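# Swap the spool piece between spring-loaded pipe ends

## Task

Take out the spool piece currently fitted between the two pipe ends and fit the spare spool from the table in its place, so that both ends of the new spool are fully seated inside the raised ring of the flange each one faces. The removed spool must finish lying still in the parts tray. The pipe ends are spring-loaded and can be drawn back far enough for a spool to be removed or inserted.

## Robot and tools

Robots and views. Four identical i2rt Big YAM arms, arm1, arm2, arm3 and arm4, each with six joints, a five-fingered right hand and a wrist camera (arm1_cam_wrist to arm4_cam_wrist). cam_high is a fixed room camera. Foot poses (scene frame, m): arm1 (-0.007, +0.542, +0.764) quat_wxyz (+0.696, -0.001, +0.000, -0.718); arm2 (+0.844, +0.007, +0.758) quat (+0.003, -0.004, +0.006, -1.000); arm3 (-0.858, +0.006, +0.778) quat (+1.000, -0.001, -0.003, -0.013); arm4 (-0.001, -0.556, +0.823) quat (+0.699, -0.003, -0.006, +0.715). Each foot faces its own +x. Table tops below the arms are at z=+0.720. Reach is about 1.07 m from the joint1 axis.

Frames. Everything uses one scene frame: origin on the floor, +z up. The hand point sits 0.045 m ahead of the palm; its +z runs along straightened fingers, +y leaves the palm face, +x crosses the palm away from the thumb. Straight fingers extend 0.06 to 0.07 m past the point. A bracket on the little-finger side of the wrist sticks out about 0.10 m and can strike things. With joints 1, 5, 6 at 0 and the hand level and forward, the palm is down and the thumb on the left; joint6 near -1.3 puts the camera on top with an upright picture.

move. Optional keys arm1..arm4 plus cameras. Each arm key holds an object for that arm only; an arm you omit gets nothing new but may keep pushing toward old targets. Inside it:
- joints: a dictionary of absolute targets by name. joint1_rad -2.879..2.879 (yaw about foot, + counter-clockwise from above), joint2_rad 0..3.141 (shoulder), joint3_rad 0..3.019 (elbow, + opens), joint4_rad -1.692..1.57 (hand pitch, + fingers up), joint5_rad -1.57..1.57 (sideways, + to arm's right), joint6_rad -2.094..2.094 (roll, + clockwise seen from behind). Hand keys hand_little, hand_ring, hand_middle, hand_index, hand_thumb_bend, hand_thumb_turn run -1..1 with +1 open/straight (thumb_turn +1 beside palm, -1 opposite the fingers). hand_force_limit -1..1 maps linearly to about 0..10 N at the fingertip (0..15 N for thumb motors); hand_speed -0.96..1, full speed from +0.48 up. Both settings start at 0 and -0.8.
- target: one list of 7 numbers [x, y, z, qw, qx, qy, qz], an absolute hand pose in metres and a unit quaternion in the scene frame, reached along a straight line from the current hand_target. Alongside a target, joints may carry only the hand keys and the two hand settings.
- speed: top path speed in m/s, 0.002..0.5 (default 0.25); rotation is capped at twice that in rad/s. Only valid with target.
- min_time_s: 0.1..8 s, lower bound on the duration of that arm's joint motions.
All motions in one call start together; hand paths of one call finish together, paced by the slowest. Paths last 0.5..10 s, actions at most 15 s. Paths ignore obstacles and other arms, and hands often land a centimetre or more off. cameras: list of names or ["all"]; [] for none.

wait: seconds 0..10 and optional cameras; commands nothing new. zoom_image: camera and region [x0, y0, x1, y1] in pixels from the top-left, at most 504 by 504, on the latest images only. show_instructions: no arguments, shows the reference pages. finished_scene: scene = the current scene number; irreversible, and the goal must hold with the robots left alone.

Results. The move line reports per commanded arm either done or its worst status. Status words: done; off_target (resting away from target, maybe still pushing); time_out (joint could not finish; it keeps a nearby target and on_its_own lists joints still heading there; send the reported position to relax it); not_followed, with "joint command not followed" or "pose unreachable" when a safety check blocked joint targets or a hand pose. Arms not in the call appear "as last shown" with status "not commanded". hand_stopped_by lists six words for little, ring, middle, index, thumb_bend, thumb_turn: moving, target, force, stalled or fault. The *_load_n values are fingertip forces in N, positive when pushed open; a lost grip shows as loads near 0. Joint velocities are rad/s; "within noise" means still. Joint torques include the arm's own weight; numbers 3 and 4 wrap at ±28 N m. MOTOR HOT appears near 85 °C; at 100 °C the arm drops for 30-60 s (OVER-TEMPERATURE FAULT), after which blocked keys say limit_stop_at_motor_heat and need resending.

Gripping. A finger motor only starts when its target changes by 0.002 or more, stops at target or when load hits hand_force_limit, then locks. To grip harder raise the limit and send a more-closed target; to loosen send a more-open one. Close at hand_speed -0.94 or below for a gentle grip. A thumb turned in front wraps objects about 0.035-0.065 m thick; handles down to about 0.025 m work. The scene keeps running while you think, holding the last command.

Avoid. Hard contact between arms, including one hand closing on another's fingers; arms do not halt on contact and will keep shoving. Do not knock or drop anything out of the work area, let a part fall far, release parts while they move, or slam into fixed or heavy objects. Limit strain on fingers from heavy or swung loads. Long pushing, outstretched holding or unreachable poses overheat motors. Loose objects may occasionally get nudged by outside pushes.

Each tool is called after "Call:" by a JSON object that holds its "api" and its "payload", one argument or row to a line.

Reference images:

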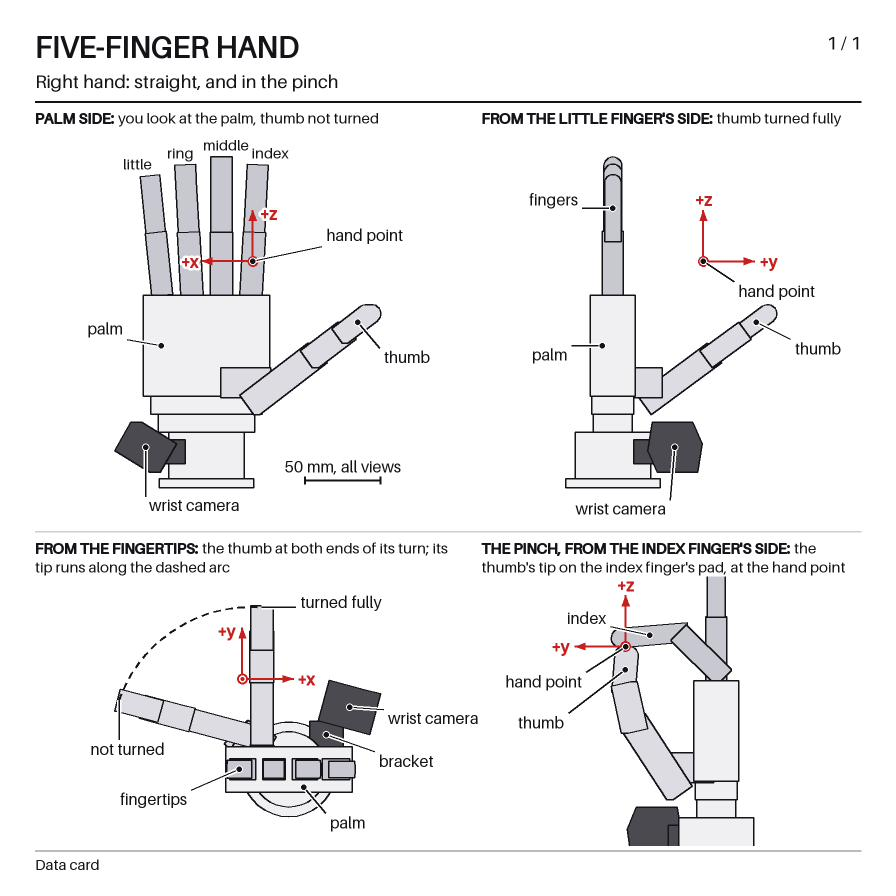

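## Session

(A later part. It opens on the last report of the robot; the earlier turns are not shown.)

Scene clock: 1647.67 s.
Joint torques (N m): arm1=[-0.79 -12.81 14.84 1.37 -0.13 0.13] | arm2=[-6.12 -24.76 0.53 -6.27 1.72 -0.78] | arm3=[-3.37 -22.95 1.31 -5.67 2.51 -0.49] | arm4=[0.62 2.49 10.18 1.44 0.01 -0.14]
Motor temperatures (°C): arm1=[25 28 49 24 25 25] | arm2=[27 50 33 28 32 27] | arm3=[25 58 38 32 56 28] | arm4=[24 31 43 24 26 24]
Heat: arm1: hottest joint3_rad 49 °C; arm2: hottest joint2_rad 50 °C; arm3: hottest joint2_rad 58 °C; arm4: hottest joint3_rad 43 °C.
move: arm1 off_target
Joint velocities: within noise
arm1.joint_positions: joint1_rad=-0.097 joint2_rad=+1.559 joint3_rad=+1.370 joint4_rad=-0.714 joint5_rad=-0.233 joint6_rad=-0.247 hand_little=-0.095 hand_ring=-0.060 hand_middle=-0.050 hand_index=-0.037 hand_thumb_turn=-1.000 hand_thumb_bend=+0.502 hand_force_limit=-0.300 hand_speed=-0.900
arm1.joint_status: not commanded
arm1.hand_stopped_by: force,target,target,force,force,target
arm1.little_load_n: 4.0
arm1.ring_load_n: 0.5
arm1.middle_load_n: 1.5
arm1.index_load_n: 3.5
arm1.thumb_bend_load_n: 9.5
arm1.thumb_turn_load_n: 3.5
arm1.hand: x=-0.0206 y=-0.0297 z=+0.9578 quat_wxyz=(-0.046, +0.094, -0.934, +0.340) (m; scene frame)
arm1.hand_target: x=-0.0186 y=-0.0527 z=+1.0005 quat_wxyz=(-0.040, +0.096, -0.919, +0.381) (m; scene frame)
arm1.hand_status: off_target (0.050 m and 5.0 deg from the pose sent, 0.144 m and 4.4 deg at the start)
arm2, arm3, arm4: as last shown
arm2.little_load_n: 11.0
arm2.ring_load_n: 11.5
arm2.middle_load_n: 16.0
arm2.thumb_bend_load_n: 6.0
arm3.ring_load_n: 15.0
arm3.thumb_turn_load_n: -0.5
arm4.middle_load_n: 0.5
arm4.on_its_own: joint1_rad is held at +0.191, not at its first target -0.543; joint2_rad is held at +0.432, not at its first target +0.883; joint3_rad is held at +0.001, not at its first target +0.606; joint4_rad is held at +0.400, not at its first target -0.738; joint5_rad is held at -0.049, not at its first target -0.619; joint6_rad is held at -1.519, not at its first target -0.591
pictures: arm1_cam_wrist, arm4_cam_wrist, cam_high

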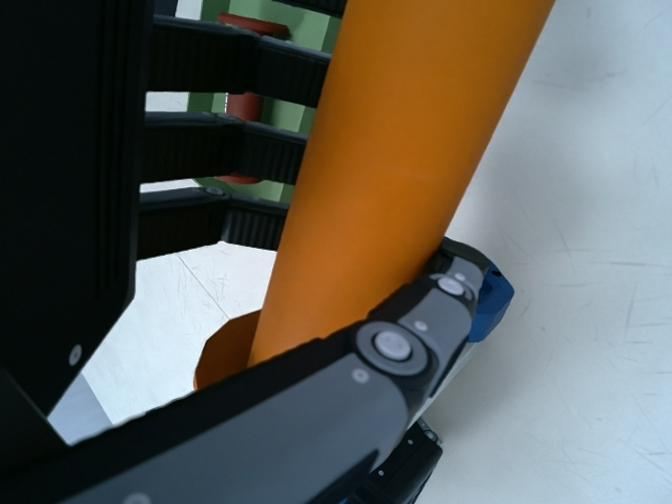

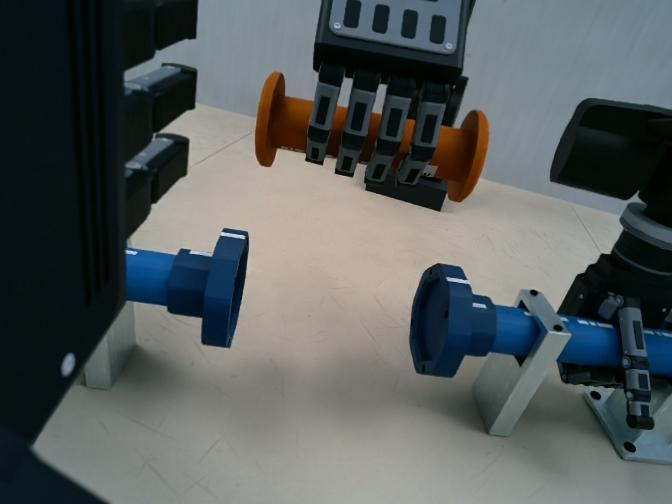

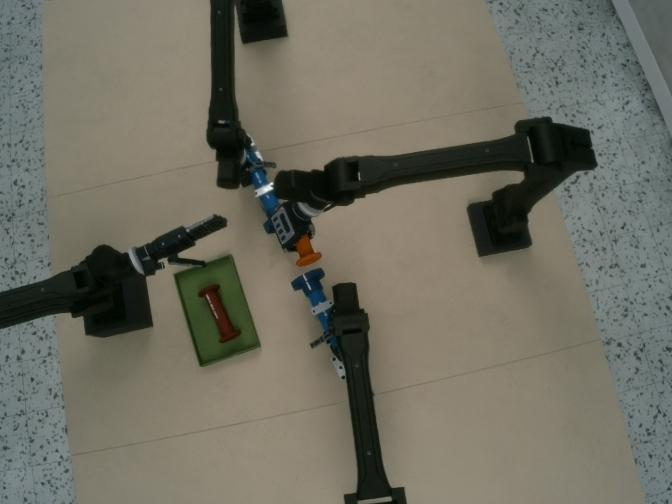

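Call:
{"api": "move", "payload": {
  "arm1": {"joints":{"joint1_rad":-0.1205,"joint2_rad":1.54,"joint3_rad":1.288,"joint4_rad":-0.529,"joint5_rad":-0.277,"joint6_rad":-0.293},"min_time_s":2},
  "cameras": ["arm4_cam_wrist","cam_high"]
}}

Call:
{"api": "zoom_image", "payload": {
  "camera": "cam_high",
  "region": [260, 200, 340, 290]
}}

Call:
{"api": "zoom_image", "payload": {
  "camera": "arm4_cam_wrist",
  "region": [200, 40, 520, 400]
}}

Scene clock: 1718.80 s.
Joint torques (N m): arm1=[-2.37 -13.8 9.07 2.15 -0.29 -0.08] | arm2=[-6.12 -24.76 0.53 -6.28 1.72 -0.77] | arm3=[-3.37 -22.89 1.31 -5.68 2.5 -0.49] | arm4=[0.62 2.49 10.18 1.44 0.02 -0.14]
Motor temperatures (°C): arm1=[25 31 53 24 25 25] | arm2=[27 51 33 28 32 27] | arm3=[25 58 38 32 57 28] | arm4=[24 30 45 24 25 23]
Heat: arm1: hottest joint3_rad 53 °C; arm2: hottest joint2_rad 51 °C; arm3: hottest joint2_rad 58 °C; arm4: hottest joint3_rad 45 °C.
move: arm1 done
Joint velocities: within noise
arm1.joint_positions: joint1_rad=-0.113 joint2_rad=+1.559 joint3_rad=+1.283 joint4_rad=-0.552 joint5_rad=-0.273 joint6_rad=-0.284 hand_little=-0.095 hand_ring=-0.060 hand_middle=-0.050 hand_index=-0.037 hand_thumb_turn=-1.000 hand_thumb_bend=+0.502 hand_force_limit=-0.300 hand_speed=-0.900
arm1.joint_status: all done
arm1.hand_stopped_by: force,target,target,force,force,target
arm1.little_load_n: 4.0
arm1.ring_load_n: 0.0
arm1.middle_load_n: 1.5
arm1.index_load_n: 3.5
arm1.thumb_bend_load_n: 9.5
arm1.thumb_turn_load_n: 3.5
arm1.hand: x=-0.0258 y=-0.0388 z=+0.9355 quat_wxyz=(-0.047, +0.114, -0.917, +0.378) (m; scene frame)
arm1.hand_target: x=-0.0312 y=-0.0445 z=+0.9514 quat_wxyz=(-0.039, +0.118, -0.908, +0.400) (m; scene frame)
arm1.hand_status: not commanded
arm2, arm3, arm4: as last shown
arm2.middle_load_n: 15.5
arm3.ring_load_n: 14.5
arm3.thumb_turn_load_n: 0.0
arm4.middle_load_n: 0.0
arm4.on_its_own: joint1_rad is held at +0.191, not at its first target -0.543; joint2_rad is held at +0.432, not at its first target +0.883; joint3_rad is held at +0.001, not at its first target +0.606; joint4_rad is held at +0.400, not at its first target -0.738; joint5_rad is held at -0.049, not at its first target -0.619; joint6_rad is held at -1.519, not at its first target -0.591
pictures: arm4_cam_wrist, cam_high

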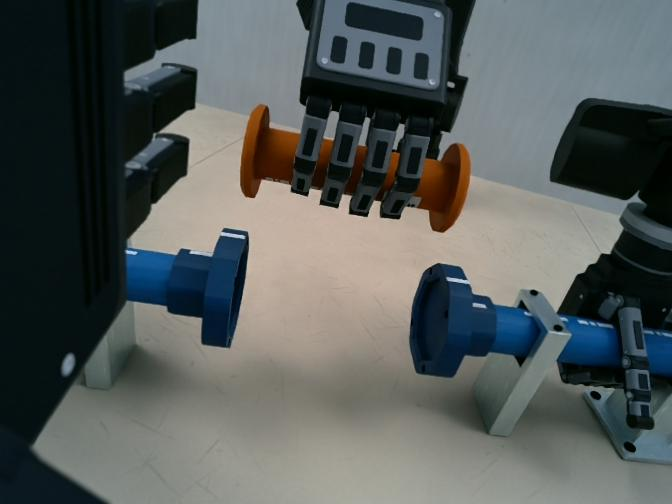

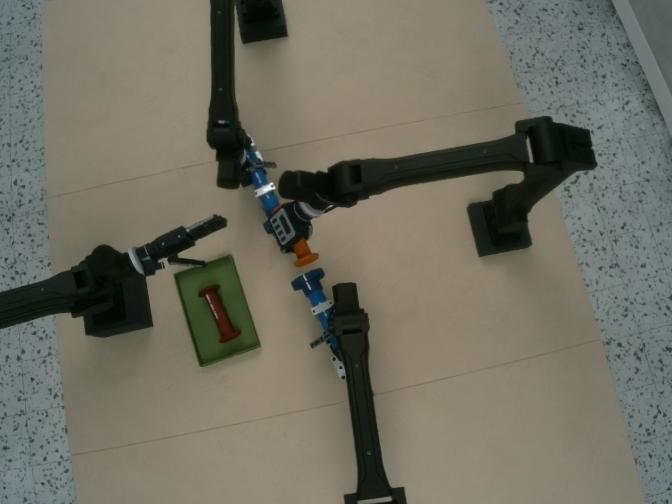

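Scaled by 5.600 from the camera's 672x504 image, which has a finer 960x720 frame.

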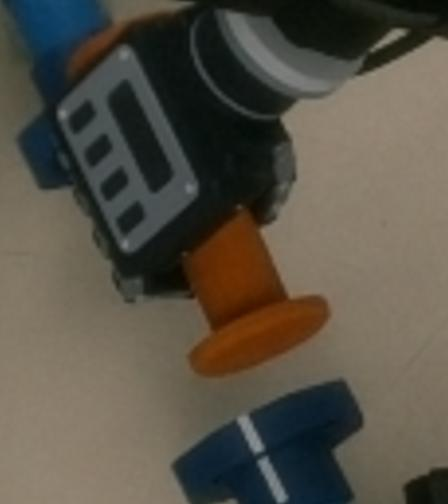

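Scaled by 1.400 from the camera's 672x504 image, which has a finer 960x720 frame.

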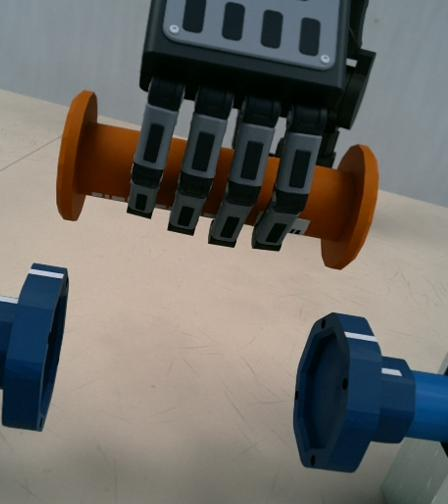

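Call:
{"api": "move", "payload": {
  "arm1": {"joints":{"joint1_rad":-0.0745,"joint2_rad":1.553,"joint3_rad":1.227,"joint4_rad":-0.458,"joint5_rad":-0.233,"joint6_rad":-0.244},"min_time_s":2},
  "cameras": ["arm4_cam_wrist","cam_high"]
}}

Call:
{"api": "zoom_image", "payload": {
  "camera": "cam_high",
  "region": [260, 200, 340, 290]
}}

Call:
{"api": "zoom_image", "payload": {
  "camera": "arm4_cam_wrist",
  "region": [200, 60, 520, 400]
}}

Scene clock: 1795.60 s.
Joint torques (N m): arm1=[-1.03 -11.99 8.95 2.1 -0.13 0.1] | arm2=[-6.12 -24.82 0.53 -6.28 1.72 -0.78] | arm3=[-3.43 -23 1.33 -5.67 2.51 -0.49] | arm4=[0.67 2.49 10.18 1.44 0.01 -0.14]
Motor temperatures (°C): arm1=[25 32 43 24 25 25] | arm2=[27 51 32 28 32 27] | arm3=[25 59 37 32 59 28] | arm4=[24 30 45 24 25 23]
Heat: arm1: hottest joint3_rad 43 °C; arm2: hottest joint2_rad 51 °C; arm3: hottest joint2_rad 59 °C; arm4: hottest joint3_rad 45 °C.
move: arm1 done
Joint velocities: within noise
arm1.joint_positions: joint1_rad=-0.082 joint2_rad=+1.559 joint3_rad=+1.223 joint4_rad=-0.481 joint5_rad=-0.234 joint6_rad=-0.255 hand_little=-0.095 hand_ring=-0.060 hand_middle=-0.050 hand_index=-0.037 hand_thumb_turn=-1.000 hand_thumb_bend=+0.502 hand_force_limit=-0.300 hand_speed=-0.900
arm1.joint_status: all done
arm1.hand_stopped_by: force,target,target,force,force,target
arm1.little_load_n: 4.0
arm1.ring_load_n: 0.0
arm1.middle_load_n: 1.0
arm1.index_load_n: 3.5
arm1.thumb_bend_load_n: 10.0
arm1.thumb_turn_load_n: 4.0
arm1.hand: x=-0.0128 y=-0.0357 z=+0.9137 quat_wxyz=(-0.039, +0.109, -0.918, +0.379) (m; scene frame)
arm1.hand_target: x=-0.0087 y=-0.0425 z=+0.9222 quat_wxyz=(-0.039, +0.108, -0.912, +0.394) (m; scene frame)
arm1.hand_status: not commanded
arm2, arm3, arm4: as last shown
arm2.little_load_n: 11.5
arm2.ring_load_n: 11.0
arm3.thumb_turn_load_n: -0.5
arm4.middle_load_n: 0.5
arm4.on_its_own: joint1_rad is held at +0.191, not at its first target -0.543; joint2_rad is held at +0.432, not at its first target +0.883; joint3_rad is held at +0.001, not at its first target +0.606; joint4_rad is held at +0.400, not at its first target -0.738; joint5_rad is held at -0.049, not at its first target -0.619; joint6_rad is held at -1.519, not at its first target -0.591
pictures: arm4_cam_wrist, cam_high

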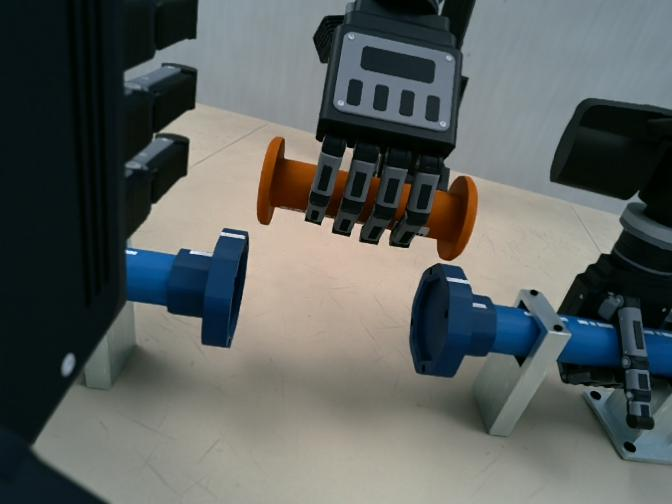

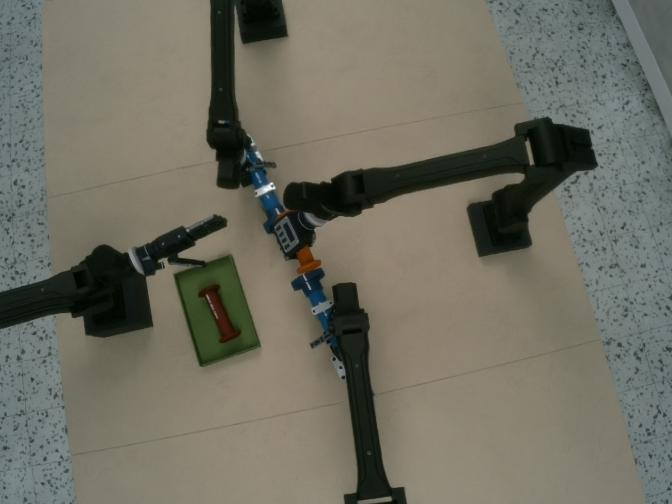

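Scaled by 5.600 from the camera's 672x504 image, which has a finer 960x720 frame.

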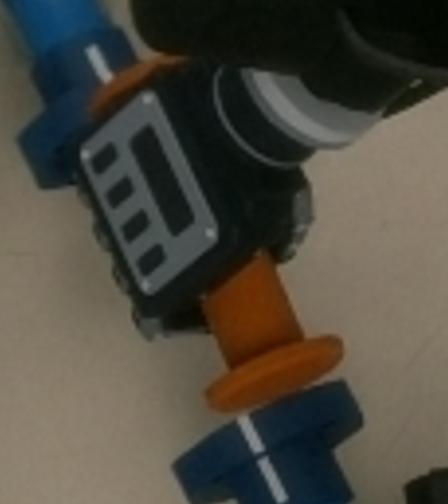

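Scaled by 1.482 from the camera's 672x504 image, which has a finer 960x720 frame.

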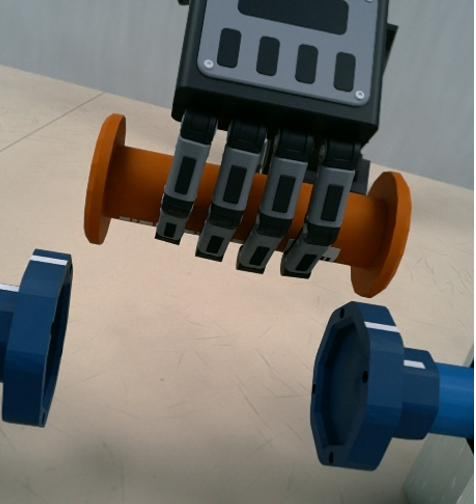

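Call:
{"api": "move", "payload": {
  "arm1": {"joints":{"joint1_rad":-0.078,"joint2_rad":1.579,"joint3_rad":1.186,"joint4_rad":-0.370,"joint5_rad":-0.243,"joint6_rad":-0.264},"min_time_s":2},
  "cameras": ["arm4_cam_wrist","cam_high"]
}}

Call:
{"api": "zoom_image", "payload": {
  "camera": "cam_high",
  "region": [260, 200, 340, 290]
}}

Call:
{"api": "zoom_image", "payload": {
  "camera": "arm4_cam_wrist",
  "region": [200, 60, 520, 400]
}}

Scene clock: 1823.40 s.
Joint torques (N m): arm1=[-1.26 -12.63 8.54 2.15 -0.27 -0.08] | arm2=[-6.12 -24.82 0.54 -6.28 1.72 -0.78] | arm3=[-3.43 -22.89 1.31 -5.65 2.51 -0.49] | arm4=[0.62 2.49 10.18 1.46 0.02 -0.14]
Motor temperatures (°C): arm1=[25 32 41 24 25 25] | arm2=[27 52 32 28 32 27] | arm3=[25 59 37 32 59 28] | arm4=[24 30 45 24 25 23]
Heat: arm1: hottest joint3_rad 41 °C; arm2: hottest joint2_rad 52 °C; arm3: hottest joint2_rad 59 °C; arm4: hottest joint3_rad 45 °C.
move: arm1 done
Joint velocities: within noise
arm1.joint_positions: joint1_rad=-0.082 joint2_rad=+1.582 joint3_rad=+1.182 joint4_rad=-0.394 joint5_rad=-0.239 joint6_rad=-0.255 hand_little=-0.095 hand_ring=-0.060 hand_middle=-0.050 hand_index=-0.037 hand_thumb_turn=-1.000 hand_thumb_bend=+0.502 hand_force_limit=-0.300 hand_speed=-0.900
arm1.joint_status: all done
arm1.hand_stopped_by: force,target,target,force,force,target
arm1.little_load_n: 4.0
arm1.ring_load_n: 0.0
arm1.middle_load_n: 1.5
arm1.index_load_n: 3.5
arm1.thumb_bend_load_n: 10.0
arm1.thumb_turn_load_n: 3.5
arm1.hand: x=-0.0125 y=-0.0412 z=+0.8926 quat_wxyz=(-0.039, +0.111, -0.913, +0.390) (m; scene frame)
arm1.hand_target: x=-0.0109 y=-0.0479 z=+0.8996 quat_wxyz=(-0.036, +0.118, -0.906, +0.404) (m; scene frame)
arm1.hand_status: not commanded
arm2, arm3, arm4: as last shown
arm2.little_load_n: 11.0
arm2.ring_load_n: 11.5
arm2.thumb_turn_load_n: 6.5
arm3.ring_load_n: 15.0
arm3.thumb_turn_load_n: 0.0
arm4.middle_load_n: 0.0
arm4.thumb_turn_load_n: -0.5
arm4.on_its_own: joint1_rad is held at +0.191, not at its first target -0.543; joint2_rad is held at +0.432, not at its first target +0.883; joint3_rad is held at +0.001, not at its first target +0.606; joint4_rad is held at +0.400, not at its first target -0.738; joint5_rad is held at -0.049, not at its first target -0.619; joint6_rad is held at -1.519, not at its first target -0.591
pictures: arm4_cam_wrist, cam_high

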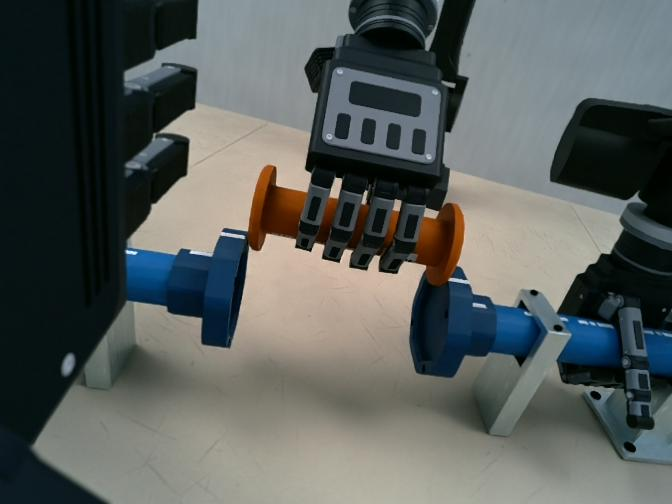

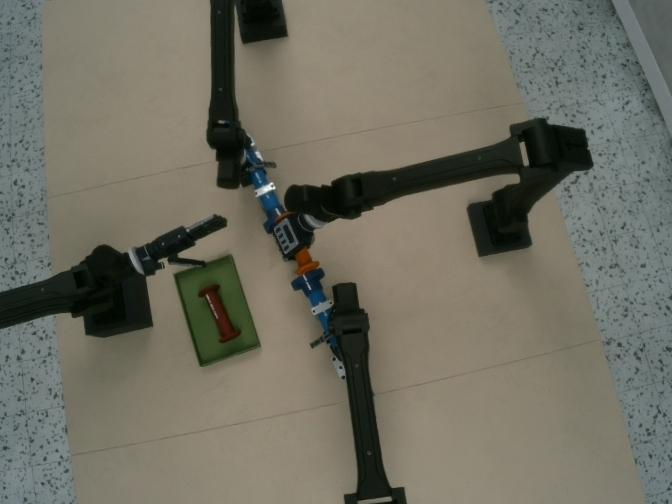

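Scaled by 5.600 from the camera's 672x504 image, which has a finer 960x720 frame.

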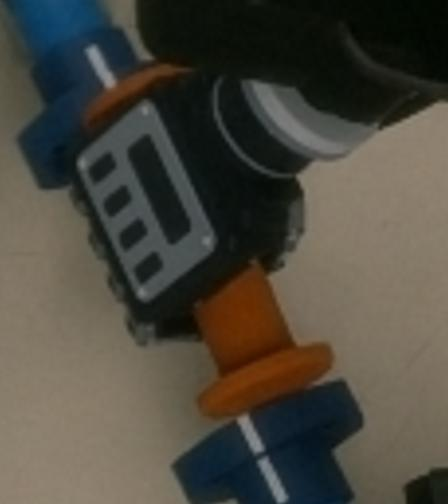

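Scaled by 1.482 from the camera's 672x504 image, which has a finer 960x720 frame.

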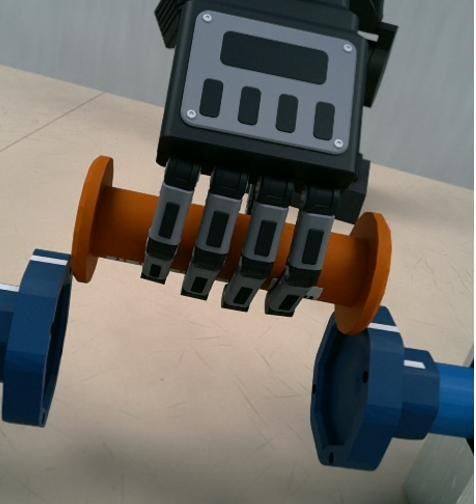

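Call:
{"api": "move", "payload": {
  "arm1": {"joints":{"joint1_rad":-0.097,"joint2_rad":1.612,"joint3_rad":1.168,"joint4_rad":-0.323,"joint5_rad":-0.286,"joint6_rad":-0.303},"min_time_s":2},
  "cameras": ["arm4_cam_wrist","cam_high"]
}}

Call:
{"api": "zoom_image", "payload": {
  "camera": "cam_high",
  "region": [260, 200, 340, 290]
}}

Call:
{"api": "zoom_image", "payload": {
  "camera": "arm4_cam_wrist",
  "region": [200, 160, 500, 400]
}}

Scene clock: 1916.47 s.
Joint torques (N m): arm1=[-2.43 -12.45 8.43 2.19 -0.3 -0.07] | arm2=[-6.12 -24.76 0.54 -6.28 1.72 -0.77] | arm3=[-3.37 -22.83 1.29 -5.67 2.52 -0.48] | arm4=[0.62 2.49 10.18 1.44 0.01 -0.14]
Motor temperatures (°C): arm1=[25 31 39 24 25 25] | arm2=[27 52 32 28 32 27] | arm3=[25 59 36 33 60 28] | arm4=[24 29 45 24 25 23]
Heat: arm1: hottest joint3_rad 39 °C; arm2: hottest joint2_rad 52 °C; arm3: hottest joint5_rad 60 °C; arm4: hottest joint3_rad 45 °C.
move: arm1 done
Joint velocities: within noise
arm1.joint_positions: joint1_rad=-0.089 joint2_rad=+1.615 joint3_rad=+1.164 joint4_rad=-0.347 joint5_rad=-0.282 joint6_rad=-0.294 hand_little=-0.095 hand_ring=-0.060 hand_middle=-0.050 hand_index=-0.037 hand_thumb_turn=-1.000 hand_thumb_bend=+0.502 hand_force_limit=-0.300 hand_speed=-0.900
arm1.joint_status: all done
arm1.hand_stopped_by: force,target,target,force,force,target
arm1.little_load_n: 4.0
arm1.ring_load_n: 0.5
arm1.middle_load_n: 1.0
arm1.index_load_n: 3.5
arm1.thumb_bend_load_n: 9.5
arm1.thumb_turn_load_n: 3.5
arm1.hand: x=-0.0116 y=-0.0435 z=+0.8727 quat_wxyz=(-0.050, +0.133, -0.909, +0.392) (m; scene frame)
arm1.hand_target: x=-0.0170 y=-0.0501 z=+0.8797 quat_wxyz=(-0.045, +0.135, -0.903, +0.406) (m; scene frame)
arm1.hand_status: not commanded
arm2, arm3, arm4: as last shown
arm2.ring_load_n: 11.0
arm2.middle_load_n: 16.0
arm2.index_load_n: 15.0
arm2.thumb_turn_load_n: 6.0
arm3.little_load_n: 20.0
arm4.thumb_turn_load_n: 0.0
arm4.on_its_own: joint1_rad is held at +0.191, not at its first target -0.543; joint2_rad is held at +0.432, not at its first target +0.883; joint3_rad is held at +0.001, not at its first target +0.606; joint4_rad is held at +0.400, not at its first target -0.738; joint5_rad is held at -0.049, not at its first target -0.619; joint6_rad is held at -1.519, not at its first target -0.591
pictures: arm4_cam_wrist, cam_high

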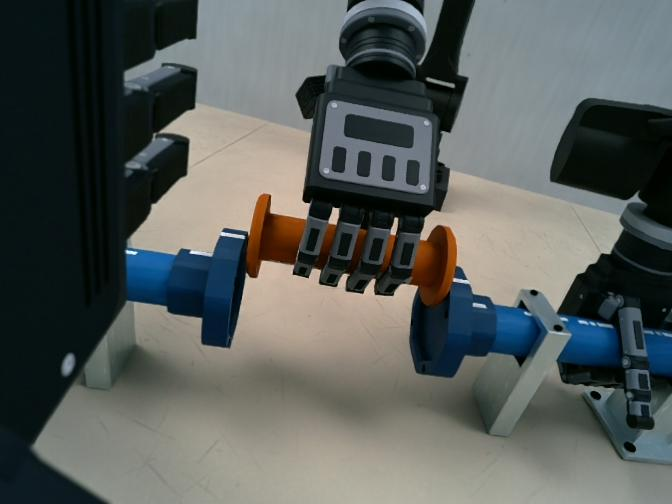

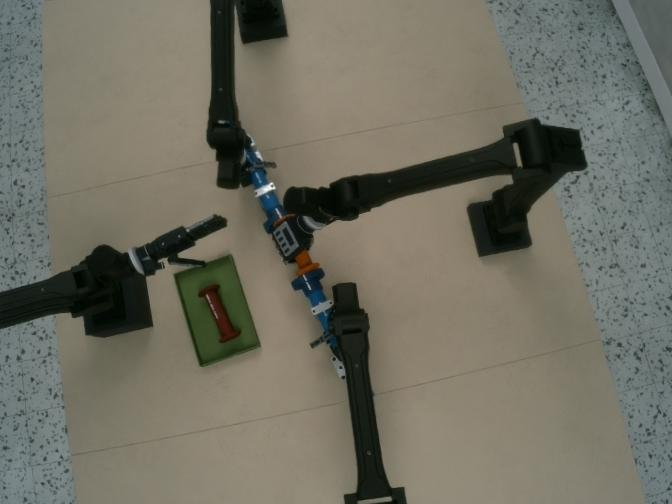

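Scaled by 5.600 from the camera's 672x504 image, which has a finer 960x720 frame.

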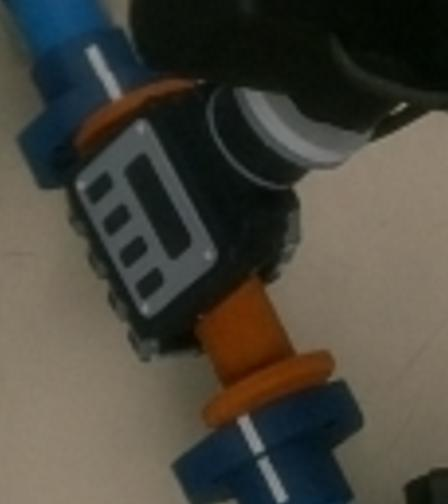

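Scaled by 1.680 from the camera's 672x504 image, which has a finer 960x720 frame.

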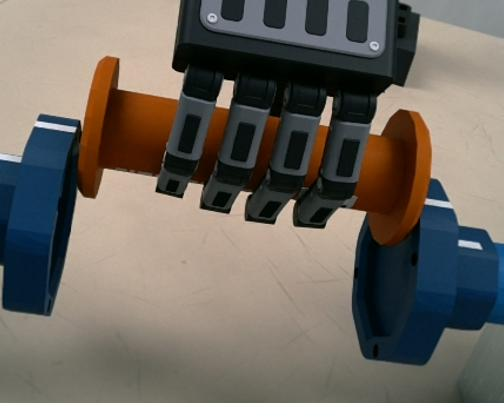

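Call:
{"api": "zoom_image", "payload": {
  "camera": "cam_high",
  "region": [285, 240, 335, 290]
}}

Call:
{"api": "zoom_image", "payload": {
  "camera": "cam_high",
  "region": [255, 195, 305, 245]
}}

Scaled by 10.080 from the camera's 672x504 image, which has a finer 960x720 frame.

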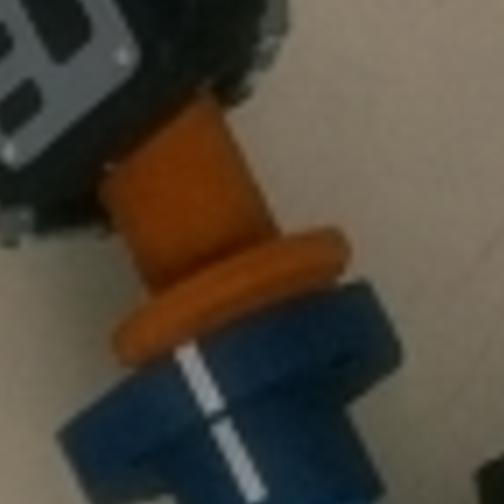

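Scaled by 10.080 from the camera's 672x504 image, which has a finer 960x720 frame.

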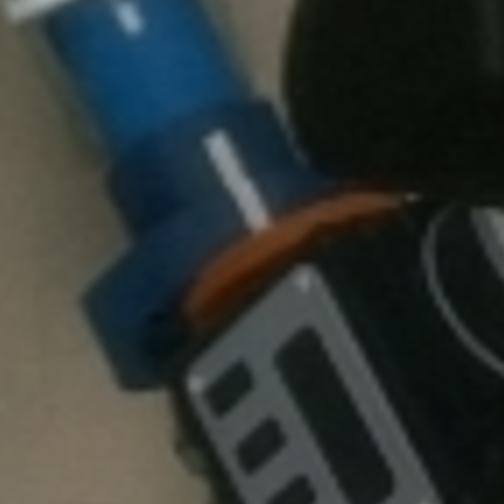

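Call:
{"api": "move", "payload": {
  "arm1": {"joints":{"joint1_rad":-0.1035,"joint2_rad":1.648,"joint3_rad":1.168,"joint4_rad":-0.289,"joint5_rad":-0.309,"joint6_rad":-0.326},"min_time_s":2},
  "cameras": ["arm4_cam_wrist","cam_high"]
}}

Call:
{"api": "zoom_image", "payload": {
  "camera": "cam_high",
  "region": [285, 240, 335, 290]
}}

Call:
{"api": "zoom_image", "payload": {
  "camera": "cam_high",
  "region": [255, 195, 305, 245]
}}

Call:
{"api": "zoom_image", "payload": {
  "camera": "arm4_cam_wrist",
  "region": [200, 160, 500, 400]
}}

Scene clock: 2028.60 s.
Joint torques (N m): arm1=[-2.32 -12.81 8.32 2.18 -0.33 -0.08] | arm2=[-6.12 -24.76 0.54 -6.28 1.72 -0.77] | arm3=[-3.37 -22.89 1.32 -5.68 2.52 -0.49] | arm4=[0.62 2.49 10.19 1.44 0.01 -0.14]
Motor temperatures (°C): arm1=[25 31 40 24 25 25] | arm2=[27 53 31 28 32 27] | arm3=[25 60 36 33 61 28] | arm4=[24 29 45 24 25 23]
Heat: arm1: hottest joint3_rad 40 °C; arm2: hottest joint2_rad 53 °C; arm3: hottest joint5_rad 61 °C; arm4: hottest joint3_rad 45 °C.
move: arm1 done
Joint velocities: within noise
arm1.joint_positions: joint1_rad=-0.095 joint2_rad=+1.652 joint3_rad=+1.164 joint4_rad=-0.313 joint5_rad=-0.305 joint6_rad=-0.317 hand_little=-0.095 hand_ring=-0.060 hand_middle=-0.050 hand_index=-0.037 hand_thumb_turn=-1.000 hand_thumb_bend=+0.502 hand_force_limit=-0.300 hand_speed=-0.900
arm1.joint_status: all done
arm1.hand_stopped_by: force,target,target,force,force,target
arm1.little_load_n: 4.0
arm1.ring_load_n: 0.0
arm1.middle_load_n: 1.0
arm1.index_load_n: 3.5
arm1.thumb_bend_load_n: 9.5
arm1.thumb_turn_load_n: 3.5
arm1.hand: x=-0.0132 y=-0.0495 z=+0.8574 quat_wxyz=(-0.055, +0.144, -0.906, +0.393) (m; scene frame)
arm1.hand_target: x=-0.0190 y=-0.0563 z=+0.8643 quat_wxyz=(-0.049, +0.147, -0.900, +0.408) (m; scene frame)
arm1.hand_status: not commanded
arm2, arm3, arm4: as last shown
arm2.middle_load_n: 15.5
arm2.index_load_n: 15.5
arm3.ring_load_n: 14.5
arm4.on_its_own: joint1_rad is held at +0.191, not at its first target -0.543; joint2_rad is held at +0.432, not at its first target +0.883; joint3_rad is held at +0.001, not at its first target +0.606; joint4_rad is held at +0.400, not at its first target -0.738; joint5_rad is held at -0.049, not at its first target -0.619; joint6_rad is held at -1.519, not at its first target -0.591
pictures: arm4_cam_wrist, cam_high

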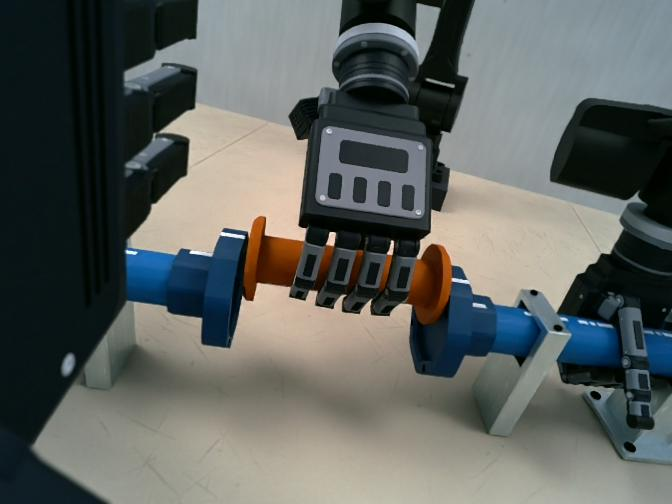

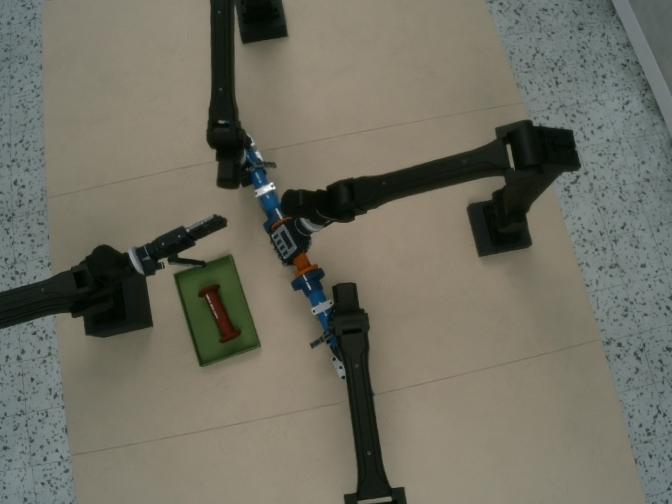

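Scaled by 10.080 from the camera's 672x504 image, which has a finer 960x720 frame.

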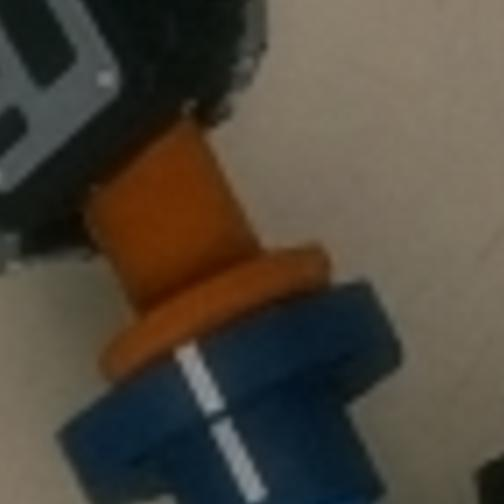

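Scaled by 10.080 from the camera's 672x504 image, which has a finer 960x720 frame.

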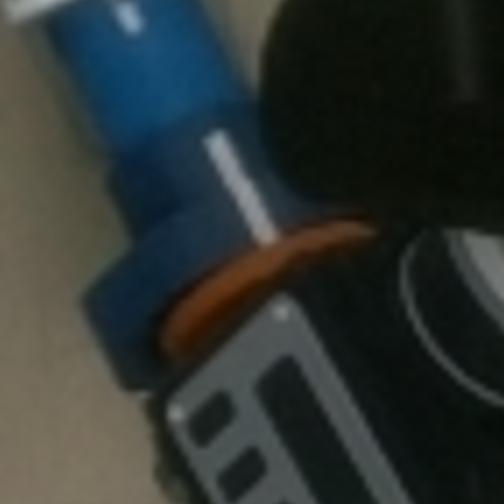

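Scaled by 1.680 from the camera's 672x504 image, which has a finer 960x720 frame.

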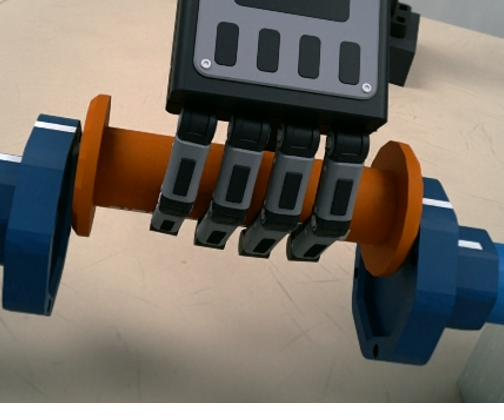

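Call:
{"api": "zoom_image", "payload": {
  "camera": "arm4_cam_wrist",
  "region": [200, 200, 300, 350]
}}

Call:
{"api": "zoom_image", "payload": {
  "camera": "arm4_cam_wrist",
  "region": [390, 230, 490, 380]
}}

Scaled by 3.360 from the camera's 672x504 image, which has a finer 960x720 frame.

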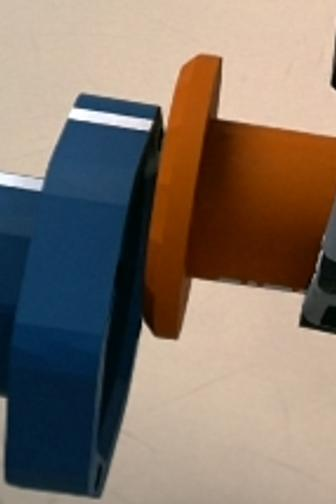

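Scaled by 3.360 from the camera's 672x504 image, which has a finer 960x720 frame.

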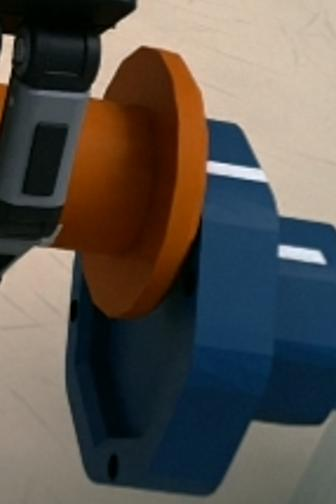

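Call:
{"api": "move", "payload": {
  "arm1": {"joints":{"joint1_rad":-0.1035,"joint2_rad":1.660,"joint3_rad":1.136,"joint4_rad":-0.247,"joint5_rad":-0.300,"joint6_rad":-0.335},"min_time_s":2},
  "arm2": {"target":[0.2860,0.0357,0.801,-0.0139,0.9857,0.1324,0.1036],"speed":0.03},
  "cameras": ["arm4_cam_wrist","cam_high"]
}}

Call:
{"api": "zoom_image", "payload": {
  "camera": "cam_high",
  "region": [285, 240, 335, 290]
}}

Call:
{"api": "zoom_image", "payload": {
  "camera": "cam_high",
  "region": [255, 195, 305, 245]
}}

Call:
{"api": "zoom_image", "payload": {
  "camera": "arm4_cam_wrist",
  "region": [200, 200, 300, 350]
}}

Call:
{"api": "zoom_image", "payload": {
  "camera": "arm4_cam_wrist",
  "region": [390, 230, 490, 380]
}}

Scene clock: 2103.80 s.
Joint torques (N m): arm1=[-2.26 -13.04 8.18 2.03 -0.17 -0.1] | arm2=[-6.36 -25 0.08 -6.45 1.61 -0.81] | arm3=[-3.49 -22.89 1.31 -5.68 2.51 -0.49] | arm4=[0.62 2.49 10.18 1.44 0.02 -0.14]
Motor temperatures (°C): arm1=[25 32 39 24 25 25] | arm2=[27 54 31 28 32 27] | arm3=[25 60 35 33 62 28] | arm4=[24 29 45 24 25 23]
Heat: arm1: hottest joint3_rad 39 °C; arm2: hottest joint2_rad 54 °C; arm3: hottest joint5_rad 62 °C; arm4: hottest joint3_rad 45 °C.
move: arm1 done; arm2 off_target
Joint velocities: within noise
arm1.joint_positions: joint1_rad=-0.095 joint2_rad=+1.663 joint3_rad=+1.133 joint4_rad=-0.270 joint5_rad=-0.300 joint6_rad=-0.326 hand_little=-0.095 hand_ring=-0.060 hand_middle=-0.050 hand_index=-0.037 hand_thumb_turn=-1.000 hand_thumb_bend=+0.502 hand_force_limit=-0.300 hand_speed=-0.900
arm1.joint_status: all done
arm1.hand_stopped_by: force,target,target,force,force,target
arm1.little_load_n: 4.0
arm1.ring_load_n: 0.5
arm1.middle_load_n: 1.0
arm1.index_load_n: 3.5
arm1.thumb_bend_load_n: 10.0
arm1.thumb_turn_load_n: 4.0
arm1.hand: x=-0.0142 y=-0.0457 z=+0.8413 quat_wxyz=(-0.051, +0.148, -0.906, +0.393) (m; scene frame)
arm1.hand_target: x=-0.0207 y=-0.0525 z=+0.8477 quat_wxyz=(-0.043, +0.149, -0.900, +0.407) (m; scene frame)
arm1.hand_status: not commanded
arm2.joint_positions: joint1_rad=-0.085 joint2_rad=+2.138 joint3_rad=+1.807 joint4_rad=-1.273 joint5_rad=+0.027 joint6_rad=+1.241 hand_little=-0.837 hand_ring=-0.832 hand_middle=-0.848 hand_index=-0.862 hand_thumb_turn=-1.000 hand_thumb_bend=+0.882 hand_force_limit=+1.000 hand_speed=-0.750
arm2.joint_status: not commanded
arm2.hand_stopped_by: force,force,force,force,force,target
arm2.little_load_n: 9.5
arm2.ring_load_n: 10.5
arm2.middle_load_n: 15.5
arm2.index_load_n: 16.5
arm2.thumb_bend_load_n: 5.0
arm2.thumb_turn_load_n: 7.0
arm2.hand: x=+0.1967 y=-0.0032 z=+0.7824 quat_wxyz=(+0.016, -0.992, -0.125, -0.015) (m; scene frame)
arm2.hand_target: x=+0.2736 y=+0.0287 z=+0.7986 quat_wxyz=(+0.008, -0.986, -0.133, -0.102) (m; scene frame)
arm2.hand_status: off_target (0.099 m and 10.2 deg from the pose sent, 0.100 m and 9.8 deg at the start)
arm3, arm4: as last shown
arm3.little_load_n: 19.5
arm3.ring_load_n: 15.0
arm3.index_load_n: 10.0
arm3.thumb_bend_load_n: 10.0
arm4.on_its_own: joint1_rad is held at +0.191, not at its first target -0.543; joint2_rad is held at +0.432, not at its first target +0.883; joint3_rad is held at +0.001, not at its first target +0.606; joint4_rad is held at +0.400, not at its first target -0.738; joint5_rad is held at -0.049, not at its first target -0.619; joint6_rad is held at -1.519, not at its first target -0.591
pictures: arm4_cam_wrist, cam_high

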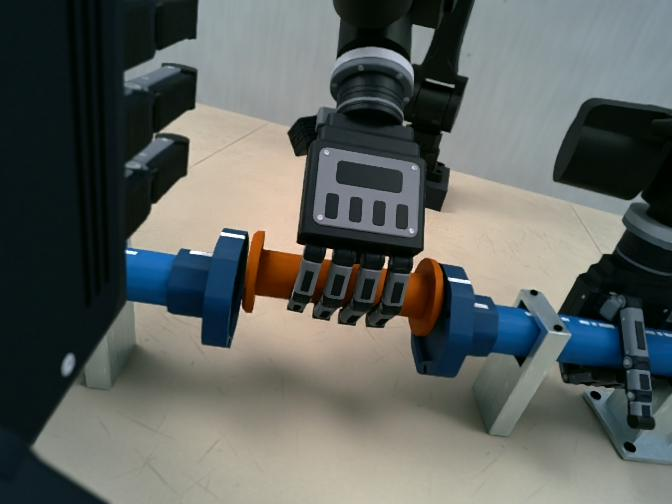

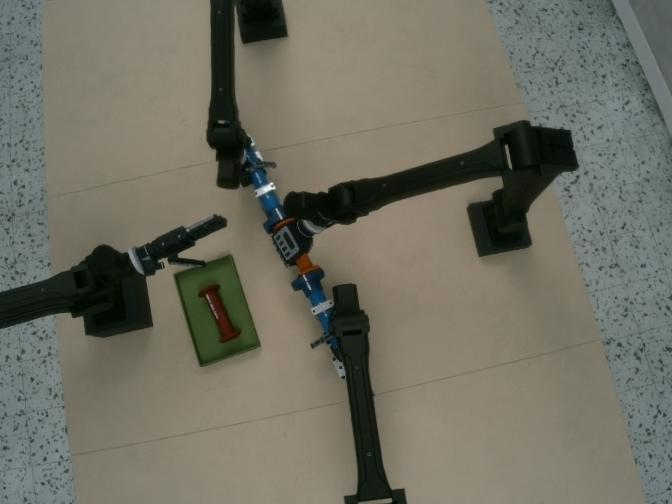

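Scaled by 10.080 from the camera's 672x504 image, which has a finer 960x720 frame.

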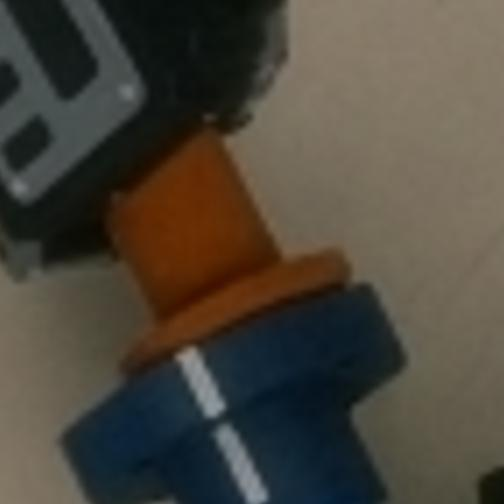

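Scaled by 10.080 from the camera's 672x504 image, which has a finer 960x720 frame.

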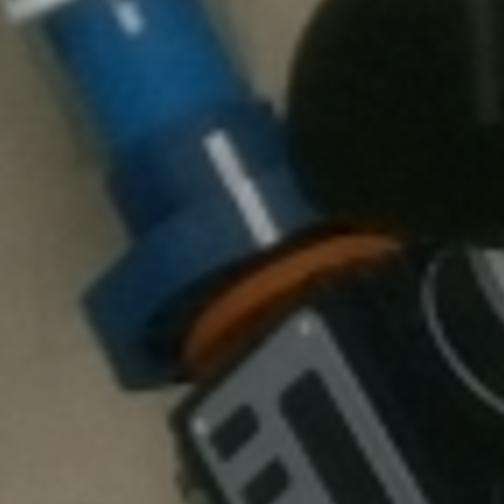

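Scaled by 3.360 from the camera's 672x504 image, which has a finer 960x720 frame.

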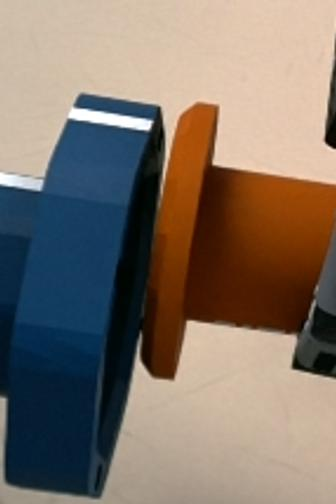

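Scaled by 3.360 from the camera's 672x504 image, which has a finer 960x720 frame.

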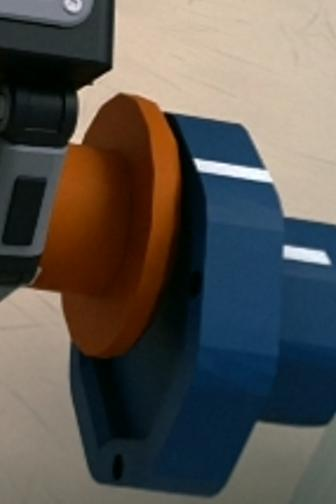

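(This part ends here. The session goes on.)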